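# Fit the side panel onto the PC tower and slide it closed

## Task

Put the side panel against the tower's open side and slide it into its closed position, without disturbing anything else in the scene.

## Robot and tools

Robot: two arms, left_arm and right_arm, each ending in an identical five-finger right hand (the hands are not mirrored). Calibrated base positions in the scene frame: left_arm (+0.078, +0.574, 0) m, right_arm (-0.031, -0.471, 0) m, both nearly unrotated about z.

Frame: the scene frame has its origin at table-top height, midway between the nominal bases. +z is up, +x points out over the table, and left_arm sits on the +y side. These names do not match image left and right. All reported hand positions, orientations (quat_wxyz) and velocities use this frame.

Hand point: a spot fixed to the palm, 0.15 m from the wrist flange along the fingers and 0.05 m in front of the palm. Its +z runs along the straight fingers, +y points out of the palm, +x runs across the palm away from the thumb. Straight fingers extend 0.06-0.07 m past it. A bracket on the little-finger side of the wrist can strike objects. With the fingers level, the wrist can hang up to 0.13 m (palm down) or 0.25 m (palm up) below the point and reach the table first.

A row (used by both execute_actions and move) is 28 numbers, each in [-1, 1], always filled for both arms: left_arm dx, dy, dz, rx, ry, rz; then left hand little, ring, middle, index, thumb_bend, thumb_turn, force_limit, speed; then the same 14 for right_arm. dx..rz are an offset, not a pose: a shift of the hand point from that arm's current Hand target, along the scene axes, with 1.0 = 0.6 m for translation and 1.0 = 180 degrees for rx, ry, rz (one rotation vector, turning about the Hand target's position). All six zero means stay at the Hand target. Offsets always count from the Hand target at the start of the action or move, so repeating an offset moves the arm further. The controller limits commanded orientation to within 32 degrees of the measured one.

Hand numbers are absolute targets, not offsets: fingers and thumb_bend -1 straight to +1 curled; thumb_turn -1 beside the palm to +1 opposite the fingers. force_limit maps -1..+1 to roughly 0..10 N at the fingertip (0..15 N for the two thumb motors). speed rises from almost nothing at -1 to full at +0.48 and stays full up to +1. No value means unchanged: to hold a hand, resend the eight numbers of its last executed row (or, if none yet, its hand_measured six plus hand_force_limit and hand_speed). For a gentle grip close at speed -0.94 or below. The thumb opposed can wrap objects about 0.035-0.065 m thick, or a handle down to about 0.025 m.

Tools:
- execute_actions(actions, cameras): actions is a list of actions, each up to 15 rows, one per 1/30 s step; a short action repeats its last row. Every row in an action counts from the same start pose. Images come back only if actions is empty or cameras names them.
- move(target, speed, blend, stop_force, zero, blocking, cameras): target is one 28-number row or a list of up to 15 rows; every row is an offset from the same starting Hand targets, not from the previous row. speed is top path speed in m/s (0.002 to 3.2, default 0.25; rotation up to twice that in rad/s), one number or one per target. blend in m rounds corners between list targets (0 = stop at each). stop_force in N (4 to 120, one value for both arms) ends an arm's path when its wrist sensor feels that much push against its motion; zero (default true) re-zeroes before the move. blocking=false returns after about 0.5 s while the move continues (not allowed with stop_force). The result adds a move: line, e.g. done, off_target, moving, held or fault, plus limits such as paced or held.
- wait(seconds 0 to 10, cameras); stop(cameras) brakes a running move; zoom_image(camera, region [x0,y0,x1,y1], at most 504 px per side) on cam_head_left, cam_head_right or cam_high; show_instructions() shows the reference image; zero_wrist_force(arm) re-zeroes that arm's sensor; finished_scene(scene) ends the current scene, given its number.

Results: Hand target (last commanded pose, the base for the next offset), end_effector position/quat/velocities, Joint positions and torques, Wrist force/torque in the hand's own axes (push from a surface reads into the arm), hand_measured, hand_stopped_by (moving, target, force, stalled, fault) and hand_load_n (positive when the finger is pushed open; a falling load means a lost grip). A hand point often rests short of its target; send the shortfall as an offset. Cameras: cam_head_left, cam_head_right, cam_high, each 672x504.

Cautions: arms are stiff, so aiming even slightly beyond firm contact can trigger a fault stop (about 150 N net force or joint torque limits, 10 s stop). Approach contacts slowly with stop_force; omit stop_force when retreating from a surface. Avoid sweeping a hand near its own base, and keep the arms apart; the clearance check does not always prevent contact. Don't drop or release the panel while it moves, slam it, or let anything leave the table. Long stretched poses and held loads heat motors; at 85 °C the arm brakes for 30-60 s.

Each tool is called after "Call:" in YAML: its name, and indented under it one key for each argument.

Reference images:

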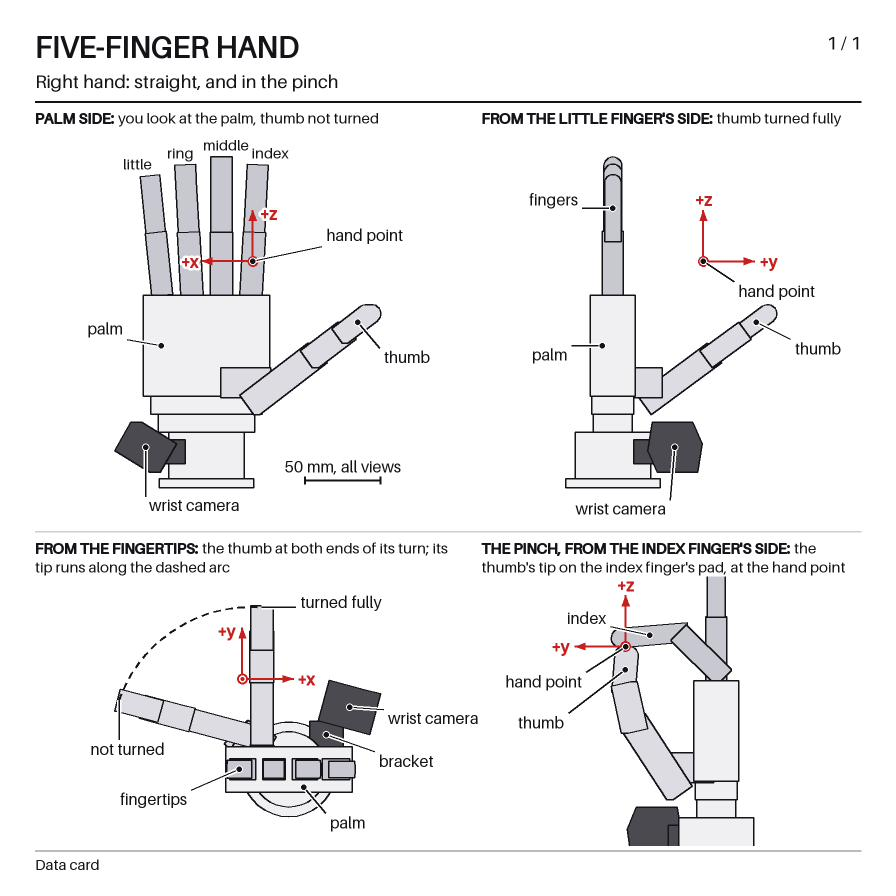

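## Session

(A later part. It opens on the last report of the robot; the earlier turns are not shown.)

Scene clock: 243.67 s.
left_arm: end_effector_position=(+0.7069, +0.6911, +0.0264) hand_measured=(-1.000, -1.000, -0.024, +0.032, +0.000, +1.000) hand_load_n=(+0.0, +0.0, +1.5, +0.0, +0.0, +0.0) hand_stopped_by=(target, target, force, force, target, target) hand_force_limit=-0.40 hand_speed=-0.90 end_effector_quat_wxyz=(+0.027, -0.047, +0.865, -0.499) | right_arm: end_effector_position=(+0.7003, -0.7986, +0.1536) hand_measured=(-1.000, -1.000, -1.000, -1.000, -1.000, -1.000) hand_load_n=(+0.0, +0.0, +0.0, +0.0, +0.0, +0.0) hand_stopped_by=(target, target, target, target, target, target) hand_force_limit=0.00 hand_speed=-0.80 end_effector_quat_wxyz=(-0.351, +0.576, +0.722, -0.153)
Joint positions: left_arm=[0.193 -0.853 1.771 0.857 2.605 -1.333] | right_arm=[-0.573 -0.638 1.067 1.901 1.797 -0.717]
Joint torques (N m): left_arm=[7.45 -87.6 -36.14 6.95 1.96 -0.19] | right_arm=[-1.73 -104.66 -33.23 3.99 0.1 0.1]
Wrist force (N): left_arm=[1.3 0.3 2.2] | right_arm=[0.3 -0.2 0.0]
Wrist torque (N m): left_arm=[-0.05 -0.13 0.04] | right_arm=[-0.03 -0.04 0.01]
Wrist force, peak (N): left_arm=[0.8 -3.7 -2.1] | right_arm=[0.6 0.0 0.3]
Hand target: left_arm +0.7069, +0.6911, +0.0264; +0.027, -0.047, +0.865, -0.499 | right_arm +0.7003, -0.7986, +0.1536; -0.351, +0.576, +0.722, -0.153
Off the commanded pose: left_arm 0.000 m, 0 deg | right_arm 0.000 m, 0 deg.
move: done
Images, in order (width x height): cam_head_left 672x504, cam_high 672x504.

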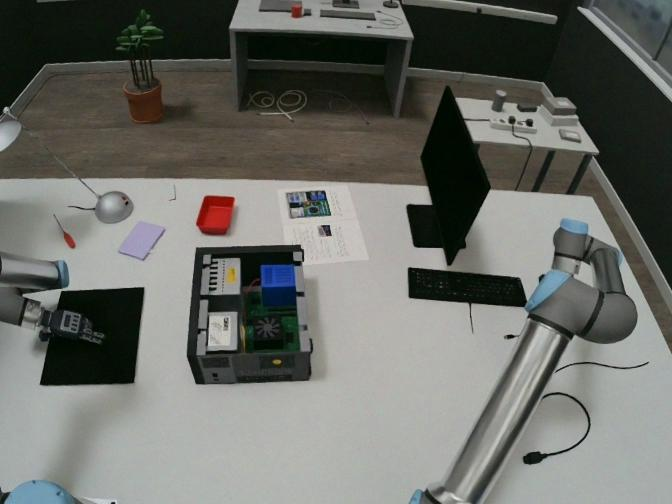

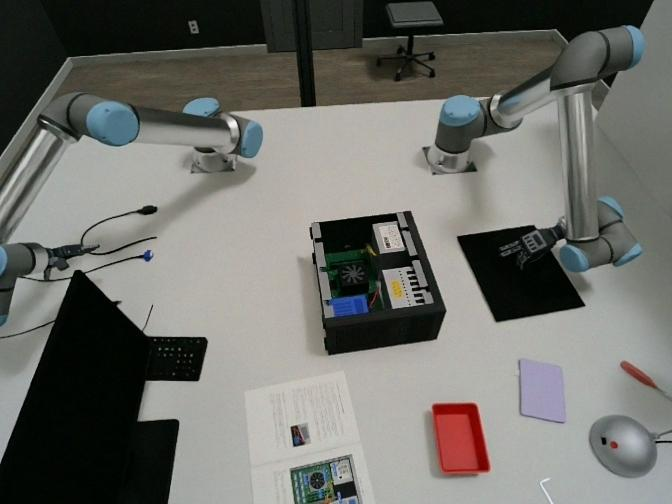

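Call:
move:
  target:
    - [0,0,0.04,0,0,0,-1,-1,-0.05,-0.05,-0.75,1,0,-0.2,0,0,0,0,0,0,-1,-1,-1,-1,-1,-1,0,-0.8]
    - [-0.15,0,0.04,0,0,0,-1,-1,-0.05,-0.05,-0.75,1,0,-0.2,0,0,0,0,0,0,-1,-1,-1,-1,-1,-1,0,-0.8]
  speed: 0.1

Call:
move:
  target: [0,0,-0.06,0,0,0,-1,-1,-0.05,-0.05,-0.75,1,0,-0.2,0,0,0,0,0,0,-1,-1,-1,-1,-1,-1,0,-0.8]
  speed: 0.02
  stop_force: 5

Scene clock: 257.37 s.
left_arm: end_effector_position=(+0.6171, +0.6910, +0.0504) hand_measured=(-1.000, -1.000, -0.050, -0.050, -0.750, +1.000) hand_load_n=(+0.0, +0.0, +0.0, +0.0, +0.0, +0.0) hand_stopped_by=(target, target, target, target, target, target) hand_force_limit=0.00 hand_speed=-0.20 end_effector_quat_wxyz=(+0.027, -0.047, +0.865, -0.499) | right_arm: end_effector_position=(+0.7003, -0.7986, +0.1536) hand_measured=(-1.000, -1.000, -1.000, -1.000, -1.000, -1.000) hand_load_n=(+0.0, +0.0, +0.0, +0.0, +0.0, +0.0) hand_stopped_by=(target, target, target, target, target, target) hand_force_limit=0.00 hand_speed=-0.80 end_effector_quat_wxyz=(-0.351, +0.576, +0.722, -0.153)
Joint positions: left_arm=[0.231 -0.958 1.944 0.849 2.596 -1.263] | right_arm=[-0.573 -0.638 1.067 1.901 1.797 -0.717]
Joint torques (N m): left_arm=[12.48 -78.06 -10.15 1.18 -0.71 3.65] | right_arm=[-0.84 -104.89 -33.51 3.74 -0.19 0.09]
Wrist force (N): left_arm=[1.0 0.2 0.9] | right_arm=[0.3 -0.4 0.1]
Wrist torque (N m): left_arm=[-0.05 -0.06 -0.03] | right_arm=[-0.07 -0.04 0.00]
Wrist force, peak (N): left_arm=[1.3 0.2 2.4] | right_arm=[0.6 -0.4 0.1]
Hand target: left_arm +0.6169, +0.6911, +0.0504; +0.027, -0.047, +0.865, -0.499 | right_arm +0.7003, -0.7986, +0.1536; -0.351, +0.576, +0.722, -0.153
Off the commanded pose: left_arm 0.000 m, 0 deg | right_arm 0.000 m, 0 deg.
move: done

Scene clock: 259.43 s.
left_arm: end_effector_position=(+0.6169, +0.6911, +0.0327) hand_measured=(-1.000, -1.000, -0.050, -0.050, -0.750, +1.000) hand_load_n=(+0.0, +0.0, +0.0, +0.0, -0.5, -1.0) hand_stopped_by=(target, target, target, target, target, target) hand_force_limit=0.00 hand_speed=-0.20 end_effector_quat_wxyz=(+0.027, -0.047, +0.865, -0.499) | right_arm: end_effector_position=(+0.7003, -0.7986, +0.1536) hand_measured=(-1.000, -1.000, -1.000, -1.000, -1.000, -1.000) hand_load_n=(+0.0, +0.0, +0.0, +0.0, +0.0, +0.0) hand_stopped_by=(target, target, target, target, target, target) hand_force_limit=0.00 hand_speed=-0.80 end_effector_quat_wxyz=(-0.351, +0.576, +0.722, -0.153)
Joint positions: left_arm=[0.231 -0.931 1.946 0.822 2.596 -1.262] | right_arm=[-0.573 -0.638 1.067 1.901 1.797 -0.717]
Joint torques (N m): left_arm=[6.37 -76.23 -17.58 6.17 -0.72 3.63] | right_arm=[-0.61 -105.41 -33.28 4.07 -0.3 0.09]
Wrist force (N): left_arm=[1.9 -4.0 -2.6] | right_arm=[0.2 -0.4 0.0]
Wrist torque (N m): left_arm=[-0.28 -0.07 -0.09] | right_arm=[-0.05 -0.03 0.00]
Wrist force, peak (N): left_arm=[2.4 -6.9 -4.9] | right_arm=[0.7 -0.2 -0.1]
Hand target: left_arm +0.6169, +0.6911, +0.0327; +0.027, -0.047, +0.865, -0.499 (not the last commanded pose) | right_arm +0.7003, -0.7986, +0.1536; -0.351, +0.576, +0.722, -0.153
Off the commanded pose: left_arm 0.018 m, 0 deg | right_arm 0.000 m, 0 deg.
move: contact (left_arm)

Call:
move:
  target:
    - [0,0,0.015,0,0,0,-1,-1,-0.05,-0.05,-0.75,1,0,-0.2,0,0,0,0,0,0,-1,-1,-1,-1,-1,-1,0,-0.8]
    - [0.15,0.067,0.015,0,0,0,-1,-1,-0.05,-0.05,-0.75,1,0,-0.2,0,0,0,0,0,0,-1,-1,-1,-1,-1,-1,0,-0.8]
  speed: 0.1

Call:
move:
  target: [0,0,-0.06,0,0,0,-1,-1,-0.05,-0.05,-0.75,1,0,-0.2,0,0,0,0,0,0,-1,-1,-1,-1,-1,-1,0,-0.8]
  speed: 0.015
  stop_force: 5

Call:
move:
  target:
    - [0,0,0.015,0,0,0,-1,-1,-0.05,-0.05,-0.75,1,0,-0.2,0,0,0,0,0,0,-1,-1,-1,-1,-1,-1,0,-0.8]
    - [0,-0.067,0.015,0,0,0,-1,-1,-0.05,-0.05,-0.75,1,0,-0.2,0,0,0,0,0,0,-1,-1,-1,-1,-1,-1,0,-0.8]
  speed: 0.1

Call:
move:
  target: [0,0,-0.06,0,0,0,-1,-1,-0.05,-0.05,-0.75,1,0,-0.2,0,0,0,0,0,0,-1,-1,-1,-1,-1,-1,0,-0.8]
  speed: 0.015
  stop_force: 5

Scene clock: 314.20 s.
left_arm: end_effector_position=(+0.7068, +0.7312, +0.0417) hand_measured=(-1.000, -1.000, -0.050, -0.050, -0.750, +1.000) hand_load_n=(+0.0, +0.0, +0.0, +0.0, +0.0, +0.0) hand_stopped_by=(target, target, target, target, target, target) hand_force_limit=0.00 hand_speed=-0.20 end_effector_quat_wxyz=(+0.027, -0.047, +0.865, -0.499) | right_arm: end_effector_position=(+0.7003, -0.7986, +0.1536) hand_measured=(-1.000, -1.000, -1.000, -1.000, -1.000, -1.000) hand_load_n=(+0.0, +0.0, +0.0, -0.5, +0.0, +0.0) hand_stopped_by=(target, target, target, target, target, target) hand_force_limit=0.00 hand_speed=-0.80 end_effector_quat_wxyz=(-0.351, +0.576, +0.722, -0.153)
Joint positions: left_arm=[0.254 -0.84 1.732 0.98 2.59 -1.22] | right_arm=[-0.573 -0.638 1.067 1.901 1.797 -0.717]
Joint torques (N m): left_arm=[11.77 -56.04 -36.14 6.74 -0.85 3.63] | right_arm=[-0.87 -103.91 -33.31 3.64 -0.07 0.34]
Wrist force (N): left_arm=[1.2 0.2 0.8] | right_arm=[0.3 -0.4 0.3]
Wrist torque (N m): left_arm=[-0.06 -0.10 -0.01] | right_arm=[-0.07 -0.06 0.01]
Wrist force, peak (N): left_arm=[2.0 -4.2 -2.3] | right_arm=[0.6 -0.6 0.1]
Hand target: left_arm +0.7069, +0.7313, +0.0417; +0.027, -0.047, +0.865, -0.499 | right_arm +0.7003, -0.7986, +0.1536; -0.351, +0.576, +0.722, -0.153
Off the commanded pose: left_arm 0.000 m, 0 deg | right_arm 0.000 m, 0 deg.
move: done

Scene clock: 315.90 s.
left_arm: end_effector_position=(+0.7070, +0.7313, +0.0341) hand_measured=(-1.000, -1.000, -0.050, -0.050, -0.750, +1.000) hand_load_n=(+0.0, +0.0, +0.0, +0.0, -0.5, -0.5) hand_stopped_by=(target, target, target, target, target, target) hand_force_limit=0.00 hand_speed=-0.20 end_effector_quat_wxyz=(+0.027, -0.047, +0.865, -0.499) | right_arm: end_effector_position=(+0.7003, -0.7986, +0.1536) hand_measured=(-1.000, -1.000, -1.000, -1.000, -1.000, -1.000) hand_load_n=(+0.0, +0.0, +0.0, +0.0, +0.5, +0.0) hand_stopped_by=(target, target, target, target, target, target) hand_force_limit=0.00 hand_speed=-0.80 end_effector_quat_wxyz=(-0.351, +0.576, +0.722, -0.153)
Joint positions: left_arm=[0.254 -0.83 1.732 0.971 2.59 -1.22] | right_arm=[-0.573 -0.638 1.067 1.901 1.797 -0.717]
Joint torques (N m): left_arm=[2.03 -86.67 -25.16 6.46 -0.67 1.99] | right_arm=[-0.18 -103.47 -33.36 3.9 -0.21 0.11]
Wrist force (N): left_arm=[1.5 -4.0 -2.5] | right_arm=[0.3 -0.5 0.0]
Wrist torque (N m): left_arm=[-0.32 -0.09 -0.05] | right_arm=[-0.08 -0.05 0.00]
Wrist force, peak (N): left_arm=[0.7 -14.3 -12.2] | right_arm=[0.5 -0.2 0.3]
Hand target: left_arm +0.7070, +0.7313, +0.0341; +0.027, -0.047, +0.865, -0.499 (not the last commanded pose) | right_arm +0.7003, -0.7986, +0.1536; -0.351, +0.576, +0.722, -0.153
Off the commanded pose: left_arm 0.028 m, 0 deg | right_arm 0.000 m, 0 deg.
move: contact (left_arm)

Scene clock: 317.60 s.
left_arm: end_effector_position=(+0.7070, +0.6911, +0.0431) hand_measured=(-1.000, -1.000, -0.050, -0.050, -0.750, +1.000) hand_load_n=(+0.0, +0.0, +0.0, +0.0, +0.0, +0.0) hand_stopped_by=(target, target, target, target, target, target) hand_force_limit=0.00 hand_speed=-0.20 end_effector_quat_wxyz=(+0.027, -0.047, +0.865, -0.499) | right_arm: end_effector_position=(+0.7003, -0.7986, +0.1536) hand_measured=(-1.000, -1.000, -1.000, -1.000, -1.000, -1.000) hand_load_n=(+0.0, +0.0, +0.0, +0.0, +0.0, +0.0) hand_stopped_by=(target, target, target, target, target, target) hand_force_limit=0.00 hand_speed=-0.80 end_effector_quat_wxyz=(-0.351, +0.576, +0.722, -0.153)
Joint positions: left_arm=[0.194 -0.875 1.77 0.88 2.605 -1.332] | right_arm=[-0.573 -0.638 1.067 1.901 1.797 -0.717]
Joint torques (N m): left_arm=[-9.19 -85.39 -13.38 1.28 4.82 -3.1] | right_arm=[-0.36 -103.86 -33.39 3.93 -0.28 0.04]
Wrist force (N): left_arm=[1.2 -0.1 0.6] | right_arm=[0.0 -0.1 -0.2]
Wrist torque (N m): left_arm=[-0.09 -0.08 0.18] | right_arm=[-0.01 0.00 0.00]
Wrist force, peak (N): left_arm=[1.4 -3.5 -2.5] | right_arm=[0.7 -0.3 -0.1]
Hand target: left_arm +0.7070, +0.6911, +0.0431; +0.027, -0.047, +0.865, -0.499 | right_arm +0.7003, -0.7986, +0.1536; -0.351, +0.576, +0.722, -0.153
Off the commanded pose: left_arm 0.000 m, 0 deg | right_arm 0.000 m, 0 deg.
move: done

Scene clock: 320.00 s.
left_arm: end_effector_position=(+0.7070, +0.6911, +0.0246) hand_measured=(-1.000, -1.000, -0.050, -0.050, -0.750, +1.000) hand_load_n=(+0.0, +0.0, +0.0, +0.0, +0.0, -0.5) hand_stopped_by=(target, target, target, target, target, target) hand_force_limit=0.00 hand_speed=-0.20 end_effector_quat_wxyz=(+0.027, -0.047, +0.865, -0.499) | right_arm: end_effector_position=(+0.7003, -0.7986, +0.1536) hand_measured=(-1.000, -1.000, -1.000, -1.000, -1.000, -1.000) hand_load_n=(+0.0, +0.0, +0.0, +0.0, +0.0, +0.0) hand_stopped_by=(target, target, target, target, target, target) hand_force_limit=0.00 hand_speed=-0.80 end_effector_quat_wxyz=(-0.351, +0.576, +0.722, -0.153)
Joint positions: left_arm=[0.193 -0.85 1.771 0.855 2.605 -1.333] | right_arm=[-0.573 -0.638 1.067 1.901 1.797 -0.717]
Joint torques (N m): left_arm=[-8.72 -85.41 -13.4 6.39 -1.2 -2.97] | right_arm=[-1.29 -102.39 -33.48 3.9 -0.18 0.08]
Wrist force (N): left_arm=[1.2 -4.2 -3.7] | right_arm=[0.4 -0.2 0.0]
Wrist torque (N m): left_arm=[-0.32 -0.03 0.15] | right_arm=[-0.03 -0.07 0.02]
Wrist force, peak (N): left_arm=[0.3 -15.7 -14.1] | right_arm=[0.6 -0.1 0.5]
Hand target: left_arm +0.7070, +0.6911, +0.0246; +0.027, -0.047, +0.865, -0.499 (not the last commanded pose) | right_arm +0.7003, -0.7986, +0.1536; -0.351, +0.576, +0.722, -0.153
Off the commanded pose: left_arm 0.017 m, 0 deg | right_arm 0.000 m, 0 deg.
move: contact (left_arm)

Call:
move:
  target: [0,0,0.012,0,0,0,-1,-1,-1,-1,-0.5,1,0,-0.2,0,0,0,0,0,0,-1,-1,-1,-1,-1,-1,0,-0.8]
  speed: 0.1

Call:
move:
  target: [0,0,-0.05,0,0,0,-1,-1,-1,-1,-0.5,1,0,-0.2,0,0,0,0,0,0,-1,-1,-1,-1,-1,-1,0,-0.8]
  speed: 0.015
  stop_force: 5

Call:
move:
  target: [0,0,0.0035,0,0,0,-1,-1,-1,-1,-0.5,1,0,-0.2,0,0,0,0,0,0,-1,-1,-1,-1,-1,-1,0,-0.8]
  speed: 0.02

Call:
move:
  target: [0.005,-0.05,0,0,0,0,-1,-1,-1,-1,-0.5,1,0,-0.2,0,0,0,0,0,0,-1,-1,-1,-1,-1,-1,0,-0.8]
  speed: 0.01
  stop_force: 4

Scene clock: 332.70 s.
left_arm: end_effector_position=(+0.7069, +0.6910, +0.0316) hand_measured=(-1.000, -1.000, -1.000, -1.000, -0.500, +1.000) hand_load_n=(+0.0, +0.0, +0.0, +0.0, +0.0, +0.0) hand_stopped_by=(target, target, target, target, target, target) hand_force_limit=0.00 hand_speed=-0.20 end_effector_quat_wxyz=(+0.027, -0.047, +0.865, -0.499) | right_arm: end_effector_position=(+0.7003, -0.7986, +0.1536) hand_measured=(-1.000, -1.000, -1.000, -1.000, -1.000, -1.000) hand_load_n=(+0.0, +0.0, +0.0, +0.0, +0.0, +0.0) hand_stopped_by=(target, target, target, target, target, target) hand_force_limit=0.00 hand_speed=-0.80 end_effector_quat_wxyz=(-0.351, +0.576, +0.722, -0.153)
Joint positions: left_arm=[0.193 -0.86 1.771 0.864 2.605 -1.333] | right_arm=[-0.573 -0.638 1.067 1.901 1.797 -0.717]
Joint torques (N m): left_arm=[-3.48 -87.72 -36.89 7.34 5.28 -3.06] | right_arm=[1.89 -103.05 -33.6 4 -0.36 -0.02]
Wrist force (N): left_arm=[0.7 0.6 0.6] | right_arm=[0.2 -0.1 -0.1]
Wrist torque (N m): left_arm=[0.01 -0.01 0.18] | right_arm=[0.00 -0.03 0.01]
Wrist force, peak (N): left_arm=[1.1 7.4 -5.4] | right_arm=[0.7 -0.1 -0.2]
Hand target: left_arm +0.7070, +0.6911, +0.0318; +0.027, -0.047, +0.865, -0.499 | right_arm +0.7003, -0.7986, +0.1536; -0.351, +0.576, +0.722, -0.153
Off the commanded pose: left_arm 0.000 m, 0 deg | right_arm 0.000 m, 0 deg.
move: done

Scene clock: 334.53 s.
left_arm: end_effector_position=(+0.7070, +0.6911, +0.0219) hand_measured=(-1.000, -1.000, -1.000, -1.000, -0.498, +1.000) hand_load_n=(+0.0, +0.0, +0.0, +0.0, -4.0, -0.5) hand_stopped_by=(target, target, target, target, target, target) hand_force_limit=0.00 hand_speed=-0.20 end_effector_quat_wxyz=(+0.027, -0.047, +0.865, -0.499) | right_arm: end_effector_position=(+0.7003, -0.7986, +0.1536) hand_measured=(-1.000, -1.000, -1.000, -1.000, -1.000, -1.000) hand_load_n=(+0.0, +0.0, +0.0, +0.0, +0.0, +0.0) hand_stopped_by=(target, target, target, target, target, target) hand_force_limit=0.00 hand_speed=-0.80 end_effector_quat_wxyz=(-0.351, +0.576, +0.722, -0.153)
Joint positions: left_arm=[0.193 -0.847 1.771 0.851 2.605 -1.333] | right_arm=[-0.573 -0.638 1.067 1.901 1.797 -0.717]
Joint torques (N m): left_arm=[7.04 -86.44 -27.3 6.88 -0.41 -0.19] | right_arm=[-0.2 -103.22 -32.71 3.94 -0.11 0.12]
Wrist force (N): left_arm=[0.9 -2.4 2.8] | right_arm=[0.5 0.0 0.1]
Wrist torque (N m): left_arm=[0.01 -0.08 0.15] | right_arm=[0.00 -0.08 0.03]
Wrist force, peak (N): left_arm=[0.4 -8.0 2.6] | right_arm=[0.6 -0.2 0.2]
Hand target: left_arm +0.7070, +0.6911, +0.0219; +0.027, -0.047, +0.865, -0.499 (not the last commanded pose) | right_arm +0.7003, -0.7986, +0.1536; -0.351, +0.576, +0.722, -0.153
Off the commanded pose: left_arm 0.020 m, 0 deg | right_arm 0.000 m, 0 deg.
move: contact (left_arm)

Scene clock: 335.23 s.
left_arm: end_effector_position=(+0.7070, +0.6911, +0.0240) hand_measured=(-1.000, -1.000, -1.000, -1.000, -0.500, +1.000) hand_load_n=(+0.0, +0.0, +0.0, +0.0, +0.0, +0.0) hand_stopped_by=(target, target, target, target, target, target) hand_force_limit=0.00 hand_speed=-0.20 end_effector_quat_wxyz=(+0.027, -0.047, +0.865, -0.499) | right_arm: end_effector_position=(+0.7003, -0.7986, +0.1536) hand_measured=(-1.000, -1.000, -1.000, -1.000, -1.000, -1.000) hand_load_n=(+0.0, +0.0, +0.0, +0.0, +0.0, +0.0) hand_stopped_by=(target, target, target, target, target, target) hand_force_limit=0.00 hand_speed=-0.80 end_effector_quat_wxyz=(-0.351, +0.576, +0.722, -0.153)
Joint positions: left_arm=[0.193 -0.849 1.771 0.854 2.605 -1.333] | right_arm=[-0.573 -0.638 1.067 1.901 1.797 -0.717]
Joint torques (N m): left_arm=[6.49 -86.94 -35.76 6.62 -0.98 -0.39] | right_arm=[-1.15 -102.72 -32.62 3.66 -0.27 0.31]
Wrist force (N): left_arm=[1.0 0.5 0.5] | right_arm=[0.1 -0.3 0.0]
Wrist torque (N m): left_arm=[0.00 -0.05 0.19] | right_arm=[-0.06 -0.01 -0.01]
Wrist force, peak (N): left_arm=[0.9 -2.5 3.0] | right_arm=[0.5 -0.3 -0.1]
Hand target: left_arm +0.7070, +0.6911, +0.0240; +0.027, -0.047, +0.865, -0.499 | right_arm +0.7003, -0.7986, +0.1536; -0.351, +0.576, +0.722, -0.153
Off the commanded pose: left_arm 0.000 m, 0 deg | right_arm 0.000 m, 0 deg.
move: done

Scene clock: 338.20 s.
left_arm: end_effector_position=(+0.7088, +0.6739, +0.0241) hand_measured=(-1.000, -1.000, -1.000, -1.000, -0.502, +1.000) hand_load_n=(+0.0, +0.0, +0.0, +0.0, +3.0, +0.0) hand_stopped_by=(target, target, target, target, target, target) hand_force_limit=0.00 hand_speed=-0.20 end_effector_quat_wxyz=(+0.027, -0.047, +0.865, -0.499) | right_arm: end_effector_position=(+0.7003, -0.7986, +0.1536) hand_measured=(-1.000, -1.000, -1.000, -1.000, -1.000, -1.000) hand_load_n=(+0.0, -0.5, +0.0, +0.0, +0.0, +0.0) hand_stopped_by=(target, target, target, target, target, target) hand_force_limit=0.00 hand_speed=-0.80 end_effector_quat_wxyz=(-0.351, +0.576, +0.722, -0.153)
Joint positions: left_arm=[0.166 -0.862 1.784 0.81 2.61 -1.385] | right_arm=[-0.573 -0.638 1.067 1.901 1.797 -0.717]
Joint torques (N m): left_arm=[9.21 -53.4 -35.39 6.65 1.64 3.99] | right_arm=[-1.26 -103.99 -33.43 3.94 -0.14 0]
Wrist force (N): left_arm=[1.1 0.1 -4.1] | right_arm=[0.0 -0.3 -0.2]
Wrist torque (N m): left_arm=[-0.12 -0.02 0.02] | right_arm=[-0.03 0.01 -0.01]
Wrist force, peak (N): left_arm=[0.9 -0.5 -7.8] | right_arm=[0.5 -0.6 0.0]
Hand target: left_arm +0.7088, +0.6739, +0.0241; +0.027, -0.047, +0.865, -0.499 (not the last commanded pose) | right_arm +0.7003, -0.7986, +0.1536; -0.351, +0.576, +0.722, -0.153
Off the commanded pose: left_arm 0.013 m, 0 deg | right_arm 0.000 m, 0 deg.
move: contact (left_arm)

Call:
move:
  target: [0,0.0015,0.02,0,0,0,-1,-1,0.2,0.2,-0.5,1,0,-0.2,0,0,0,0,0,0,-1,-1,-1,-1,-1,-1,0,-0.8]
  speed: 0.05

Call:
move:
  target: [0,0,-0.05,0,0,0,-1,-1,0.2,0.2,-0.5,1,0,-0.2,0,0,0,0,0,0,-1,-1,-1,-1,-1,-1,0,-0.8]
  speed: 0.01
  stop_force: 4

Scene clock: 350.77 s.
left_arm: end_effector_position=(+0.7088, +0.6748, +0.0359) hand_measured=(-1.000, -1.000, +0.200, +0.200, -0.500, +1.000) hand_load_n=(+0.0, +0.0, +0.0, +0.0, +0.0, +0.0) hand_stopped_by=(target, target, target, target, target, target) hand_force_limit=0.00 hand_speed=-0.20 end_effector_quat_wxyz=(+0.027, -0.047, +0.865, -0.499) | right_arm: end_effector_position=(+0.7003, -0.7986, +0.1536) hand_measured=(-1.000, -1.000, -1.000, -1.000, -1.000, -1.000) hand_load_n=(+0.0, +0.0, +0.0, +0.0, +0.0, +0.0) hand_stopped_by=(target, target, target, target, target, target) hand_force_limit=0.00 hand_speed=-0.80 end_effector_quat_wxyz=(-0.351, +0.576, +0.722, -0.153)
Joint positions: left_arm=[0.168 -0.877 1.782 0.828 2.61 -1.383] | right_arm=[-0.573 -0.638 1.067 1.901 1.797 -0.717]
Joint torques (N m): left_arm=[11.84 -86.33 -36.04 6.48 -0.24 4.06] | right_arm=[-0.58 -103.33 -33.17 3.82 -0.32 0.06]
Wrist force (N): left_arm=[0.8 0.3 0.7] | right_arm=[0.1 0.0 0.0]
Wrist torque (N m): left_arm=[-0.02 -0.02 -0.04] | right_arm=[0.00 -0.02 0.00]
Wrist force, peak (N): left_arm=[1.0 -4.8 0.1] | right_arm=[0.6 -0.4 0.4]
Hand target: left_arm +0.7088, +0.6748, +0.0361; +0.027, -0.047, +0.865, -0.499 | right_arm +0.7003, -0.7986, +0.1536; -0.351, +0.576, +0.722, -0.153
Off the commanded pose: left_arm 0.000 m, 0 deg | right_arm 0.000 m, 0 deg.
move: done

Scene clock: 352.80 s.
left_arm: end_effector_position=(+0.7088, +0.6748, +0.0279) hand_measured=(-1.000, -1.000, +0.200, +0.200, -0.500, +1.000) hand_load_n=(+0.0, +0.0, -0.5, +0.0, +0.0, +0.0) hand_stopped_by=(target, target, target, target, target, target) hand_force_limit=0.00 hand_speed=-0.20 end_effector_quat_wxyz=(+0.027, -0.047, +0.865, -0.499) | right_arm: end_effector_position=(+0.7003, -0.7986, +0.1536) hand_measured=(-1.000, -1.000, -1.000, -1.000, -1.000, -1.000) hand_load_n=(+0.0, +0.0, +0.0, +0.0, +0.0, -0.5) hand_stopped_by=(target, target, target, target, target, target) hand_force_limit=0.00 hand_speed=-0.80 end_effector_quat_wxyz=(-0.351, +0.576, +0.722, -0.153)
Joint positions: left_arm=[0.168 -0.867 1.783 0.817 2.61 -1.382] | right_arm=[-0.573 -0.638 1.067 1.901 1.797 -0.717]
Joint torques (N m): left_arm=[12.09 -82.15 -14.99 6.52 -0.72 3.13] | right_arm=[-0.8 -102.68 -33.33 4.14 -0.39 0.34]
Wrist force (N): left_arm=[1.7 -3.4 -0.8] | right_arm=[0.1 -0.2 0.2]
Wrist torque (N m): left_arm=[0.05 -0.06 -0.08] | right_arm=[-0.04 -0.03 0.00]
Wrist force, peak (N): left_arm=[0.7 -13.1 -2.5] | right_arm=[0.5 -0.1 0.3]
Hand target: left_arm +0.7088, +0.6748, +0.0279; +0.027, -0.047, +0.865, -0.499 (not the last commanded pose) | right_arm +0.7003, -0.7986, +0.1536; -0.351, +0.576, +0.722, -0.153
Off the commanded pose: left_arm 0.022 m, 0 deg | right_arm 0.000 m, 0 deg.
move: contact (left_arm)

Call:
move:
  target: [0,0,0.008,0,0,0,-1,-1,0.08,0.08,-0.5,1,0,-0.2,0,0,0,0,0,0,-1,-1,-1,-1,-1,-1,0,-0.8]
  speed: 0.05

Call:
move:
  target: [0,0,-0.05,0,0,0,-1,-1,0.08,0.08,-0.5,1,0,-0.2,0,0,0,0,0,0,-1,-1,-1,-1,-1,-1,0,-0.8]
  speed: 0.01
  stop_force: 4

Scene clock: 361.63 s.
left_arm: end_effector_position=(+0.7087, +0.6748, +0.0325) hand_measured=(-1.000, -1.000, +0.080, +0.080, -0.500, +1.000) hand_load_n=(+0.0, +0.0, +0.0, +0.0, +0.0, +0.0) hand_stopped_by=(target, target, target, target, target, target) hand_force_limit=0.00 hand_speed=-0.20 end_effector_quat_wxyz=(+0.027, -0.047, +0.865, -0.499) | right_arm: end_effector_position=(+0.7003, -0.7986, +0.1536) hand_measured=(-1.000, -1.000, -1.000, -1.000, -1.000, -1.000) hand_load_n=(+0.0, +0.0, +0.0, +0.0, +0.0, +0.0) hand_stopped_by=(target, target, target, target, target, target) hand_force_limit=0.00 hand_speed=-0.80 end_effector_quat_wxyz=(-0.351, +0.576, +0.722, -0.153)
Joint positions: left_arm=[0.168 -0.873 1.782 0.823 2.61 -1.382] | right_arm=[-0.573 -0.638 1.067 1.901 1.797 -0.717]
Joint torques (N m): left_arm=[-8.97 -84.01 -36.16 7.29 -0.81 -0.96] | right_arm=[-1.77 -103.61 -33.38 4.02 -0.35 0.15]
Wrist force (N): left_arm=[1.2 0.6 0.5] | right_arm=[0.0 0.0 0.1]
Wrist torque (N m): left_arm=[0.04 -0.08 -0.01] | right_arm=[0.00 -0.01 -0.01]
Wrist force, peak (N): left_arm=[1.3 -5.5 -12.3] | right_arm=[0.4 -0.6 -0.4]
Hand target: left_arm +0.7088, +0.6748, +0.0327; +0.027, -0.047, +0.865, -0.499 | right_arm +0.7003, -0.7986, +0.1536; -0.351, +0.576, +0.722, -0.153
Off the commanded pose: left_arm 0.000 m, 0 deg | right_arm 0.000 m, 0 deg.
move: done

Scene clock: 363.03 s.
left_arm: end_effector_position=(+0.7088, +0.6748, +0.0305) hand_measured=(-1.000, -1.000, +0.080, +0.080, -0.500, +1.000) hand_load_n=(-0.5, +0.0, -0.5, +0.0, +0.0, +0.0) hand_stopped_by=(target, target, target, target, target, target) hand_force_limit=0.00 hand_speed=-0.20 end_effector_quat_wxyz=(+0.027, -0.047, +0.865, -0.499) | right_arm: end_effector_position=(+0.7003, -0.7986, +0.1536) hand_measured=(-1.000, -1.000, -1.000, -1.000, -1.000, -1.000) hand_load_n=(+0.0, +0.0, +0.0, +0.0, +0.0, +0.0) hand_stopped_by=(target, target, target, target, target, target) hand_force_limit=0.00 hand_speed=-0.80 end_effector_quat_wxyz=(-0.351, +0.576, +0.722, -0.153)
Joint positions: left_arm=[0.168 -0.87 1.782 0.821 2.61 -1.382] | right_arm=[-0.573 -0.638 1.067 1.901 1.797 -0.717]
Joint torques (N m): left_arm=[0.26 -83.03 -27.11 6.58 -0.58 -0.66] | right_arm=[-1.54 -102.01 -33.27 4.03 -0.41 0.33]
Wrist force (N): left_arm=[2.2 -2.2 -1.2] | right_arm=[0.1 -0.1 0.3]
Wrist torque (N m): left_arm=[0.13 -0.03 -0.07] | right_arm=[-0.04 -0.02 0.00]
Wrist force, peak (N): left_arm=[1.9 -12.1 -4.8] | right_arm=[0.5 -0.4 0.5]
Hand target: left_arm +0.7088, +0.6748, +0.0305; +0.027, -0.047, +0.865, -0.499 (not the last commanded pose) | right_arm +0.7003, -0.7986, +0.1536; -0.351, +0.576, +0.722, -0.153
Off the commanded pose: left_arm 0.028 m, 0 deg | right_arm 0.000 m, 0 deg.
move: contact (left_arm)

Call:
move:
  target: [0,0.0075,0.01,0,0,0,-1,-1,0.2,0.2,-0.5,1,0,-0.2,0,0,0,0,0,0,-1,-1,-1,-1,-1,-1,0,-0.8]
  speed: 0.05

Call:
move:
  target: [0,0,-0.05,0,0,0,-1,-1,0.2,0.2,-0.5,1,0,-0.2,0,0,0,0,0,0,-1,-1,-1,-1,-1,-1,0,-0.8]
  speed: 0.01
  stop_force: 4

Scene clock: 385.00 s.
left_arm: end_effector_position=(+0.7088, +0.6793, +0.0365) hand_measured=(-1.000, -1.000, +0.200, +0.200, -0.500, +1.000) hand_load_n=(+0.0, +0.0, +0.0, +0.0, +0.0, +0.0) hand_stopped_by=(target, target, target, target, target, target) hand_force_limit=0.00 hand_speed=-0.20 end_effector_quat_wxyz=(+0.027, -0.047, +0.865, -0.499) | right_arm: end_effector_position=(+0.7003, -0.7986, +0.1536) hand_measured=(-1.000, -1.000, -1.000, -1.000, -1.000, -1.000) hand_load_n=(+0.0, +0.0, +0.0, +0.0, +0.0, +0.0) hand_stopped_by=(target, target, target, target, target, target) hand_force_limit=0.00 hand_speed=-0.80 end_effector_quat_wxyz=(-0.351, +0.576, +0.722, -0.153)
Joint positions: left_arm=[0.175 -0.874 1.778 0.841 2.608 -1.369] | right_arm=[-0.573 -0.638 1.067 1.901 1.797 -0.717]
Joint torques (N m): left_arm=[12.7 -88.58 -36.72 7.05 -0.61 3.67] | right_arm=[-0.44 -102.27 -33.52 3.64 -0.33 0.23]
Wrist force (N): left_arm=[1.2 0.6 0.2] | right_arm=[0.3 -0.1 0.0]
Wrist torque (N m): left_arm=[0.06 -0.06 -0.01] | right_arm=[-0.02 -0.05 0.02]
Wrist force, peak (N): left_arm=[2.5 -2.7 -1.2] | right_arm=[0.6 -0.4 -0.1]
Hand target: left_arm +0.7088, +0.6793, +0.0365; +0.027, -0.047, +0.865, -0.499 | right_arm +0.7003, -0.7986, +0.1536; -0.351, +0.576, +0.722, -0.153
Off the commanded pose: left_arm 0.000 m, 0 deg | right_arm 0.000 m, 0 deg.
move: done

Scene clock: 387.07 s.
left_arm: end_effector_position=(+0.7088, +0.6793, +0.0278) hand_measured=(-1.000, -1.000, +0.200, +0.200, -0.500, +1.000) hand_load_n=(-0.5, +0.0, -0.5, +0.0, +0.0, +0.0) hand_stopped_by=(target, target, target, target, target, target) hand_force_limit=0.00 hand_speed=-0.20 end_effector_quat_wxyz=(+0.027, -0.047, +0.865, -0.499) | right_arm: end_effector_position=(+0.7003, -0.7986, +0.1536) hand_measured=(-1.000, -1.000, -1.000, -1.000, -1.000, -1.000) hand_load_n=(+0.0, +0.0, +0.0, +0.0, +0.0, +0.0) hand_stopped_by=(target, target, target, target, target, target) hand_force_limit=0.00 hand_speed=-0.80 end_effector_quat_wxyz=(-0.351, +0.576, +0.722, -0.153)
Joint positions: left_arm=[0.175 -0.863 1.778 0.829 2.608 -1.369] | right_arm=[-0.573 -0.638 1.067 1.901 1.797 -0.717]
Joint torques (N m): left_arm=[11.55 -85.97 -15.28 6.11 -0.7 3.02] | right_arm=[-2.01 -100.83 -33.58 3.99 -0.36 0.23]
Wrist force (N): left_arm=[1.4 -3.4 -0.5] | right_arm=[0.2 -0.2 0.3]
Wrist torque (N m): left_arm=[0.07 -0.03 -0.10] | right_arm=[-0.05 -0.03 0.00]
Wrist force, peak (N): left_arm=[1.3 -13.3 -3.5] | right_arm=[0.6 -0.3 0.3]
Hand target: left_arm +0.7088, +0.6793, +0.0278; +0.027, -0.047, +0.865, -0.499 (not the last commanded pose) | right_arm +0.7003, -0.7986, +0.1536; -0.351, +0.576, +0.722, -0.153
Off the commanded pose: left_arm 0.021 m, 0 deg | right_arm 0.000 m, 0 deg.
move: contact (left_arm)

Call:
wait:
  seconds: 0.1
  cameras: ["cam_high","cam_head_left","cam_head_right"]

Call:
zoom_image:
  camera: "cam_high"
  region: [500, 240, 550, 290]

Call:
zoom_image:
  camera: "cam_head_left"
  region: [60, 305, 120, 365]

Call:
zoom_image:
  camera: "cam_head_right"
  region: [60, 305, 120, 365]

Scene clock: 391.80 s.
left_arm: end_effector_position=(+0.7088, +0.6793, +0.0278) hand_measured=(-1.000, -1.000, +0.200, +0.200, -0.500, +1.000) hand_load_n=(+0.0, +0.0, -0.5, +0.0, +0.5, +0.0) hand_stopped_by=(target, target, target, target, target, target) hand_force_limit=0.00 hand_speed=-0.20 end_effector_quat_wxyz=(+0.027, -0.047, +0.865, -0.499) | right_arm: end_effector_position=(+0.7003, -0.7986, +0.1536) hand_measured=(-1.000, -1.000, -1.000, -1.000, -1.000, -1.000) hand_load_n=(+0.0, +0.0, +0.0, +0.0, +0.0, +0.0) hand_stopped_by=(target, target, target, target, target, target) hand_force_limit=0.00 hand_speed=-0.80 end_effector_quat_wxyz=(-0.351, +0.576, +0.722, -0.153)
Joint positions: left_arm=[0.175 -0.863 1.778 0.829 2.608 -1.369] | right_arm=[-0.573 -0.638 1.067 1.901 1.797 -0.717]
Joint torques (N m): left_arm=[10.38 -86.01 -27.99 6.05 -0.54 1.07] | right_arm=[-0.72 -100.34 -34.08 3.85 -0.43 0.32]
Wrist force (N): left_arm=[1.6 -3.3 -0.7] | right_arm=[0.2 -0.3 -0.1]
Wrist torque (N m): left_arm=[0.09 -0.04 -0.09] | right_arm=[-0.04 -0.03 0.00]
Wrist force, peak (N): left_arm=[1.4 -3.8 -0.7] | right_arm=[0.6 0.1 -0.1]
Hand target: left_arm +0.7088, +0.6793, +0.0278; +0.027, -0.047, +0.865, -0.499 (not the last commanded pose) | right_arm +0.7003, -0.7986, +0.1536; -0.351, +0.576, +0.722, -0.153
Off the commanded pose: left_arm 0.021 m, 0 deg | right_arm 0.000 m, 0 deg.
wait: 0.10 s; at rest from the start

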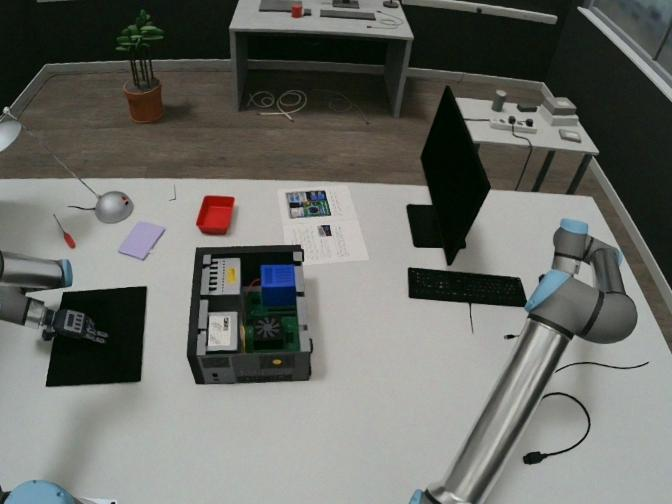

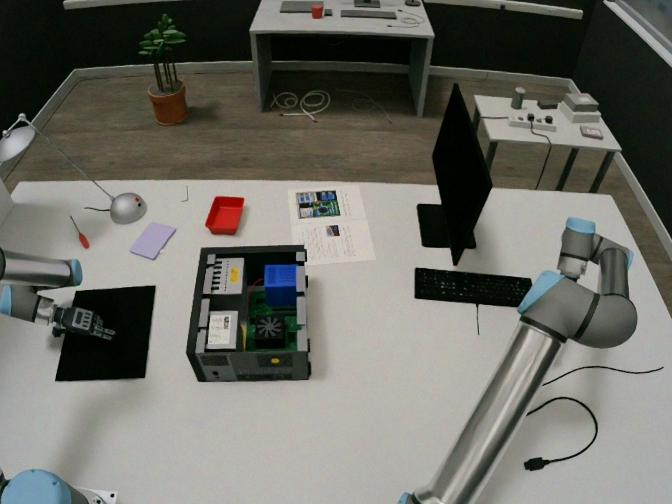

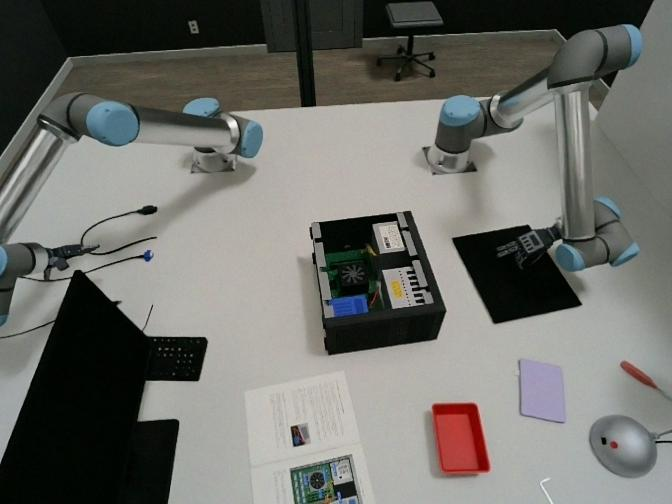

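Scaled by 10.080 from the camera's 672x504 image, which has a finer 960x720 frame.

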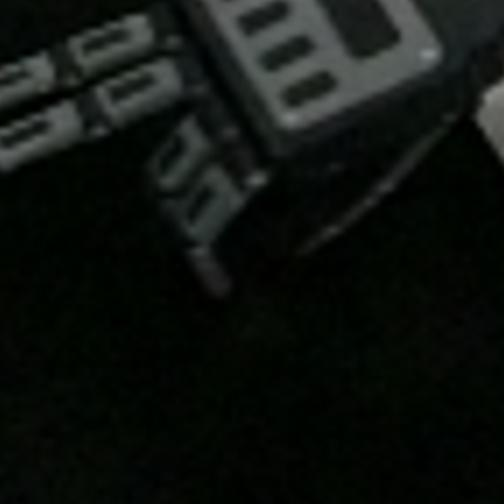

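Scaled by 8.400 from the camera's 672x504 image, which has a finer 960x720 frame.

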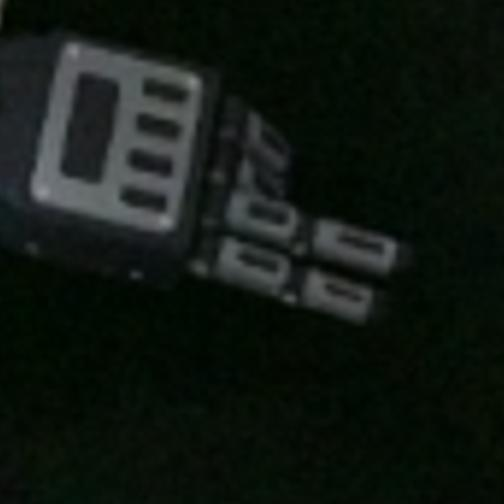

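Scaled by 8.400 from the camera's 672x504 image, which has a finer 960x720 frame.

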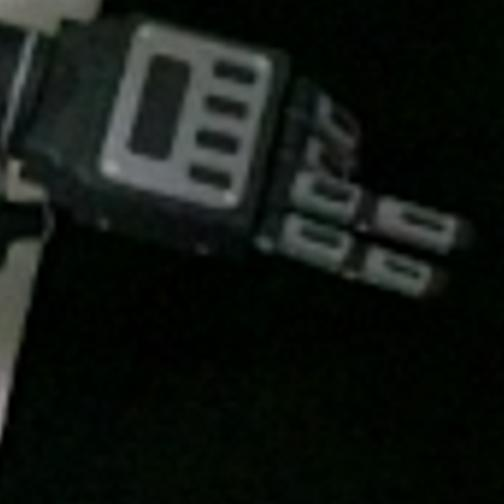

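Call:
zoom_image:
  camera: "cam_high"
  region: [440, 200, 600, 340]

Call:
zoom_image:
  camera: "cam_head_left"
  region: [30, 280, 150, 390]

Scaled by 3.150 from the camera's 672x504 image, which has a finer 960x720 frame.

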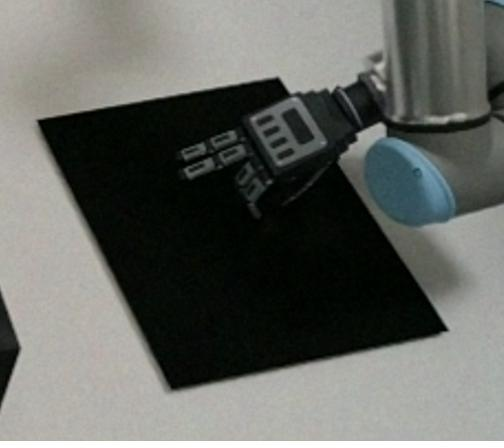

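Scaled by 4.200 from the camera's 672x504 image, which has a finer 960x720 frame.

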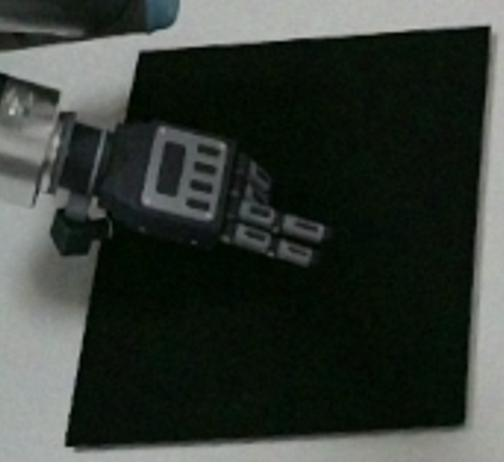

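Call:
move:
  target: [0.008,-0.008,0.025,0,0,0.006,-1,-1,-0.03,-0.03,-0.5,1,0,-0.2,0,0,0,0,0,0,-1,-1,-1,-1,-1,-1,0,-0.8]
  speed: 0.05

Call:
move:
  target: [0,0,-0.05,0,0,0,-1,-1,-0.03,-0.03,-0.5,1,0,-0.2,0,0,0,0,0,0,-1,-1,-1,-1,-1,-1,0,-0.8]
  speed: 0.01
  stop_force: 4
  cameras: ["cam_high"]

Call:
zoom_image:
  camera: "cam_high"
  region: [500, 240, 550, 290]

Scene clock: 427.93 s.
left_arm: end_effector_position=(+0.7136, +0.6745, +0.0428) hand_measured=(-1.000, -1.000, -0.030, -0.030, -0.500, +1.000) hand_load_n=(+0.0, +0.0, +0.0, +0.0, +0.0, +0.0) hand_stopped_by=(target, target, target, target, target, target) hand_force_limit=0.00 hand_speed=-0.20 end_effector_quat_wxyz=(+0.032, -0.055, +0.864, -0.499) | right_arm: end_effector_position=(+0.7003, -0.7986, +0.1536) hand_measured=(-1.000, -1.000, -1.000, -1.000, -1.000, -1.000) hand_load_n=(+0.0, +0.0, +0.0, +0.0, +0.0, +0.0) hand_stopped_by=(target, target, target, target, target, target) hand_force_limit=0.00 hand_speed=-0.80 end_effector_quat_wxyz=(-0.351, +0.576, +0.722, -0.153)
Joint positions: left_arm=[0.165 -0.891 1.779 0.809 2.613 -1.424] | right_arm=[-0.573 -0.638 1.067 1.901 1.797 -0.717]
Joint torques (N m): left_arm=[-8.74 -83.95 -13.64 1.19 4.94 -3.48] | right_arm=[-1.69 -101.03 -32.93 3.93 -0.41 0.38]
Wrist force (N): left_arm=[1.1 0.5 0.5] | right_arm=[0.2 -0.3 -0.1]
Wrist torque (N m): left_arm=[0.03 -0.06 0.21] | right_arm=[-0.05 -0.03 0.00]
Wrist force, peak (N): left_arm=[1.5 -5.9 -12.3] | right_arm=[0.6 -0.4 0.1]
Hand target: left_arm +0.7136, +0.6745, +0.0428; +0.032, -0.055, +0.864, -0.499 | right_arm +0.7003, -0.7986, +0.1536; -0.351, +0.576, +0.722, -0.153
Off the commanded pose: left_arm 0.000 m, 0 deg | right_arm 0.000 m, 0 deg.
move: done

Scene clock: 430.90 s.
left_arm: end_effector_position=(+0.7136, +0.6745, +0.0252) hand_measured=(-1.000, -1.000, -0.030, -0.030, -0.500, +1.000) hand_load_n=(+0.0, +0.0, +0.0, +0.0, +3.0, +0.0) hand_stopped_by=(target, target, target, target, target, target) hand_force_limit=0.00 hand_speed=-0.20 end_effector_quat_wxyz=(+0.032, -0.055, +0.864, -0.499) | right_arm: end_effector_position=(+0.7003, -0.7986, +0.1536) hand_measured=(-1.000, -1.000, -1.000, -1.000, -1.000, -1.000) hand_load_n=(-0.5, +0.0, +0.0, +0.0, +0.0, +0.0) hand_stopped_by=(target, target, target, target, target, target) hand_force_limit=0.00 hand_speed=-0.80 end_effector_quat_wxyz=(-0.351, +0.576, +0.722, -0.153)
Joint positions: left_arm=[0.165 -0.868 1.78 0.785 2.613 -1.424] | right_arm=[-0.573 -0.638 1.067 1.901 1.797 -0.717]
Joint torques (N m): left_arm=[-10.53 -86.35 -21.51 7.15 4.8 -2.94] | right_arm=[-0.6 -100.77 -33.71 4.17 -0.34 0.47]
Wrist force (N): left_arm=[1.3 2.3 -1.5] | right_arm=[0.3 0.0 0.0]
Wrist torque (N m): left_arm=[0.04 -0.06 0.23] | right_arm=[0.00 -0.05 0.01]
Wrist force, peak (N): left_arm=[0.9 -1.0 -5.9] | right_arm=[0.7 0.0 -0.3]
Hand target: left_arm +0.7136, +0.6745, +0.0252; +0.032, -0.055, +0.864, -0.499 (not the last commanded pose) | right_arm +0.7003, -0.7986, +0.1536; -0.351, +0.576, +0.722, -0.153
Off the commanded pose: left_arm 0.012 m, 0 deg | right_arm 0.000 m, 0 deg.
move: contact (left_arm)
Images, in order (width x height): cam_high 672x504.

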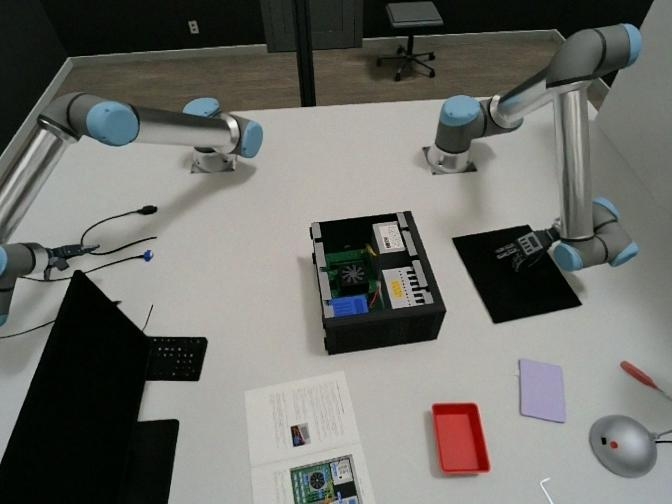

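Scaled by 10.080 from the camera's 672x504 image, which has a finer 960x720 frame.

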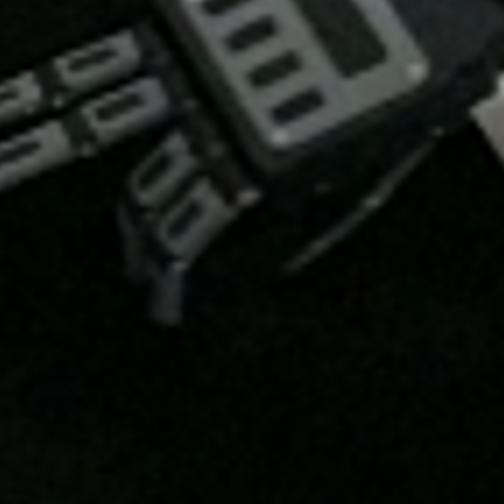

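Call:
move:
  target: [0,0.001,0,0,0,0,-1,-1,0.4,0.4,-0.5,1,-0.4,-0.94,0,0,0,0,0,0,-1,-1,-1,-1,-1,-1,0,-0.8]
  speed: 0.05
  cameras: ["cam_high"]

Call:
zoom_image:
  camera: "cam_high"
  region: [500, 240, 550, 290]

Scene clock: 437.23 s.
left_arm: end_effector_position=(+0.7136, +0.6751, +0.0252) hand_measured=(-1.000, -1.000, +0.014, +0.076, -0.500, +1.000) hand_load_n=(+0.0, -0.5, +5.0, +3.0, +2.5, +1.0) hand_stopped_by=(target, target, force, force, target, target) hand_force_limit=-0.40 hand_speed=-0.94 end_effector_quat_wxyz=(+0.032, -0.055, +0.864, -0.499) | right_arm: end_effector_position=(+0.7003, -0.7986, +0.1536) hand_measured=(-1.000, -1.000, -1.000, -1.000, -1.000, -1.000) hand_load_n=(+0.0, +0.0, +0.0, +0.0, +0.0, +0.0) hand_stopped_by=(target, target, target, target, target, target) hand_force_limit=0.00 hand_speed=-0.80 end_effector_quat_wxyz=(-0.351, +0.576, +0.722, -0.153)
Joint positions: left_arm=[0.166 -0.867 1.78 0.786 2.613 -1.422] | right_arm=[-0.573 -0.638 1.067 1.901 1.797 -0.717]
Joint torques (N m): left_arm=[14.45 -53.05 -35.64 6.78 0.94 3.82] | right_arm=[-1.03 -100.32 -33.81 3.81 -0.55 0.6]
Wrist force (N): left_arm=[0.6 -2.1 3.8] | right_arm=[0.1 0.1 0.2]
Wrist torque (N m): left_arm=[0.08 -0.10 -0.01] | right_arm=[0.00 -0.02 0.00]
Wrist force, peak (N): left_arm=[0.4 2.8 3.5] | right_arm=[0.5 -0.5 0.2]
Hand target: left_arm +0.7136, +0.6751, +0.0252; +0.032, -0.055, +0.864, -0.499 | right_arm +0.7003, -0.7986, +0.1536; -0.351, +0.576, +0.722, -0.153
Off the commanded pose: left_arm 0.000 m, 0 deg | right_arm 0.000 m, 0 deg.
move: done
Images, in order (width x height): cam_high 672x504.

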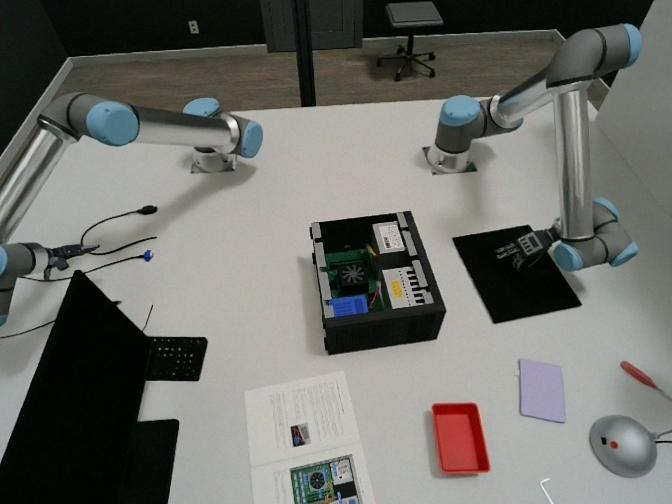

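Scaled by 10.080 from the camera's 672x504 image, which has a finer 960x720 frame.

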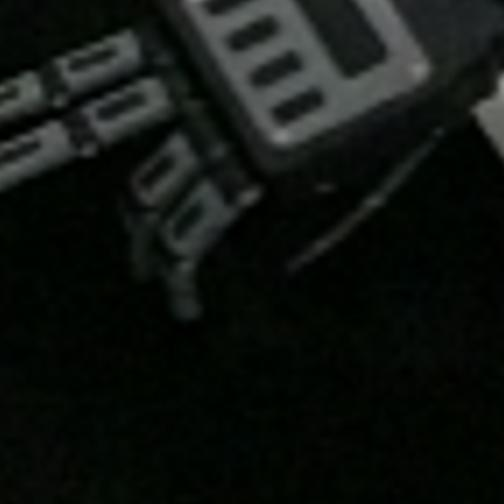

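Call:
move:
  target: [0,0,0,0,0,0,-1,-1,0.5,0.5,-0.3,1,0.3,-0.94,0,0,0,0,0,0,-1,-1,-1,-1,-1,-1,0,-0.8]
  speed: 0.05

Call:
zero_wrist_force:
  arm: "left_arm"

Call:
move:
  target: [0,0,0.04,0,0,0,-1,-1,0.5,0.5,-0.3,1,0.3,-0.94,0,0,0,0,0,0,-1,-1,-1,-1,-1,-1,0,-0.8]
  speed: 0.03
  cameras: ["cam_high","cam_head_left"]

Scene clock: 444.10 s.
left_arm: end_effector_position=(+0.7136, +0.6751, +0.0252) hand_measured=(-1.000, -1.000, +0.022, +0.096, -0.488, +1.000) hand_load_n=(+0.0, -0.5, +7.5, +6.0, +9.0, +1.0) hand_stopped_by=(target, target, force, force, force, target) hand_force_limit=0.30 hand_speed=-0.94 end_effector_quat_wxyz=(+0.032, -0.055, +0.864, -0.499) | right_arm: end_effector_position=(+0.7003, -0.7986, +0.1536) hand_measured=(-1.000, -1.000, -1.000, -1.000, -1.000, -1.000) hand_load_n=(+0.0, +0.0, +0.0, +0.0, +0.0, +0.0) hand_stopped_by=(target, target, target, target, target, target) hand_force_limit=0.00 hand_speed=-0.80 end_effector_quat_wxyz=(-0.351, +0.576, +0.722, -0.153)
Joint positions: left_arm=[0.166 -0.867 1.78 0.786 2.613 -1.422] | right_arm=[-0.573 -0.638 1.067 1.901 1.797 -0.717]
Joint torques (N m): left_arm=[11.87 -54.24 -33.82 6.43 0.45 3.79] | right_arm=[-1.83 -101.46 -33.41 4.02 -0.27 0.41]
Wrist force (N): left_arm=[1.3 -1.8 0.9] | right_arm=[0.3 0.0 0.0]
Wrist torque (N m): left_arm=[0.09 -0.10 0.07] | right_arm=[0.00 -0.04 0.01]
Wrist force, peak (N): left_arm=[0.7 -2.7 4.3] | right_arm=[0.4 -0.4 0.3]
Hand target: left_arm +0.7136, +0.6751, +0.0252; +0.032, -0.055, +0.864, -0.499 | right_arm +0.7003, -0.7986, +0.1536; -0.351, +0.576, +0.722, -0.153
Off the commanded pose: left_arm 0.000 m, 0 deg | right_arm 0.000 m, 0 deg.
move: done

Wrist force sensor zeroed.

Scene clock: 445.27 s.
left_arm: end_effector_position=(+0.7136, +0.6751, +0.0490) hand_measured=(-1.000, -1.000, +0.022, +0.098, -0.486, +1.000) hand_load_n=(+0.0, -0.5, +0.0, +0.0, +0.0, +0.0) hand_stopped_by=(target, target, force, force, force, target) hand_force_limit=0.30 hand_speed=-0.94 end_effector_quat_wxyz=(+0.032, -0.055, +0.864, -0.499) | right_arm: end_effector_position=(+0.7003, -0.7986, +0.1536) hand_measured=(-1.000, -1.000, -1.000, -1.000, -1.000, -1.000) hand_load_n=(+0.0, +0.0, +0.0, +0.0, +0.0, +0.0) hand_stopped_by=(target, target, target, target, target, target) hand_force_limit=0.00 hand_speed=-0.80 end_effector_quat_wxyz=(-0.351, +0.576, +0.722, -0.153)
Joint positions: left_arm=[0.166 -0.898 1.778 0.819 2.613 -1.422] | right_arm=[-0.573 -0.638 1.067 1.901 1.797 -0.717]
Joint torques (N m): left_arm=[-0.38 -86.69 -37.64 7.12 0.96 -1.32] | right_arm=[-1.63 -100.31 -33.56 3.8 -0.44 0.45]
Wrist force (N, zeroed by zero_wrist_force on left_arm): left_arm=[0.1 2.4 -0.5] | right_arm=[0.2 -0.4 -0.1]
Wrist torque (N m, zeroed by zero_wrist_force on left_arm): left_arm=[-0.03 0.00 -0.06] | right_arm=[-0.06 -0.02 0.00]
Wrist force, peak (N, zeroed by zero_wrist_force on left_arm): left_arm=[-0.6 5.3 0.8] | right_arm=[0.6 0.3 0.0]
Hand target: left_arm +0.7136, +0.6751, +0.0492; +0.032, -0.055, +0.864, -0.499 | right_arm +0.7003, -0.7986, +0.1536; -0.351, +0.576, +0.722, -0.153
Off the commanded pose: left_arm 0.000 m, 0 deg | right_arm 0.000 m, 0 deg.
move: done
Images, in order (width x height): cam_head_left 672x504, cam_high 672x504.

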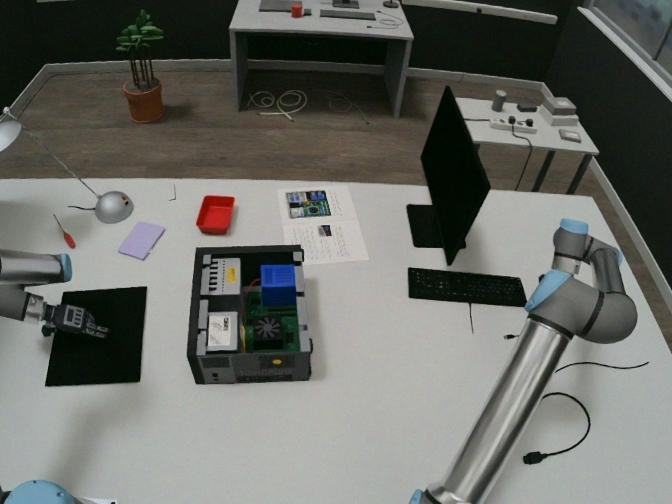

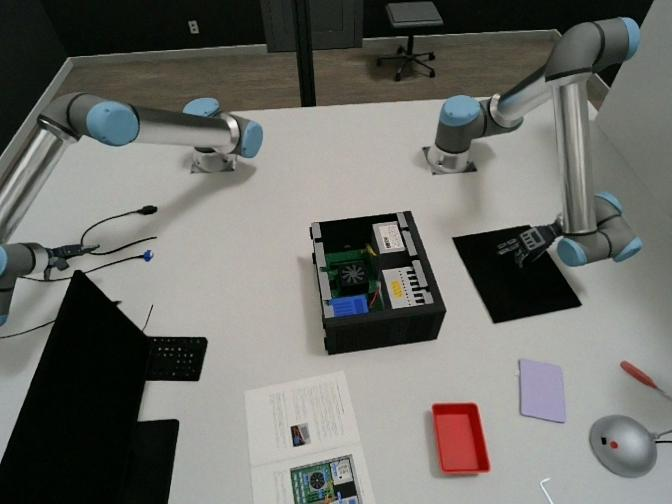

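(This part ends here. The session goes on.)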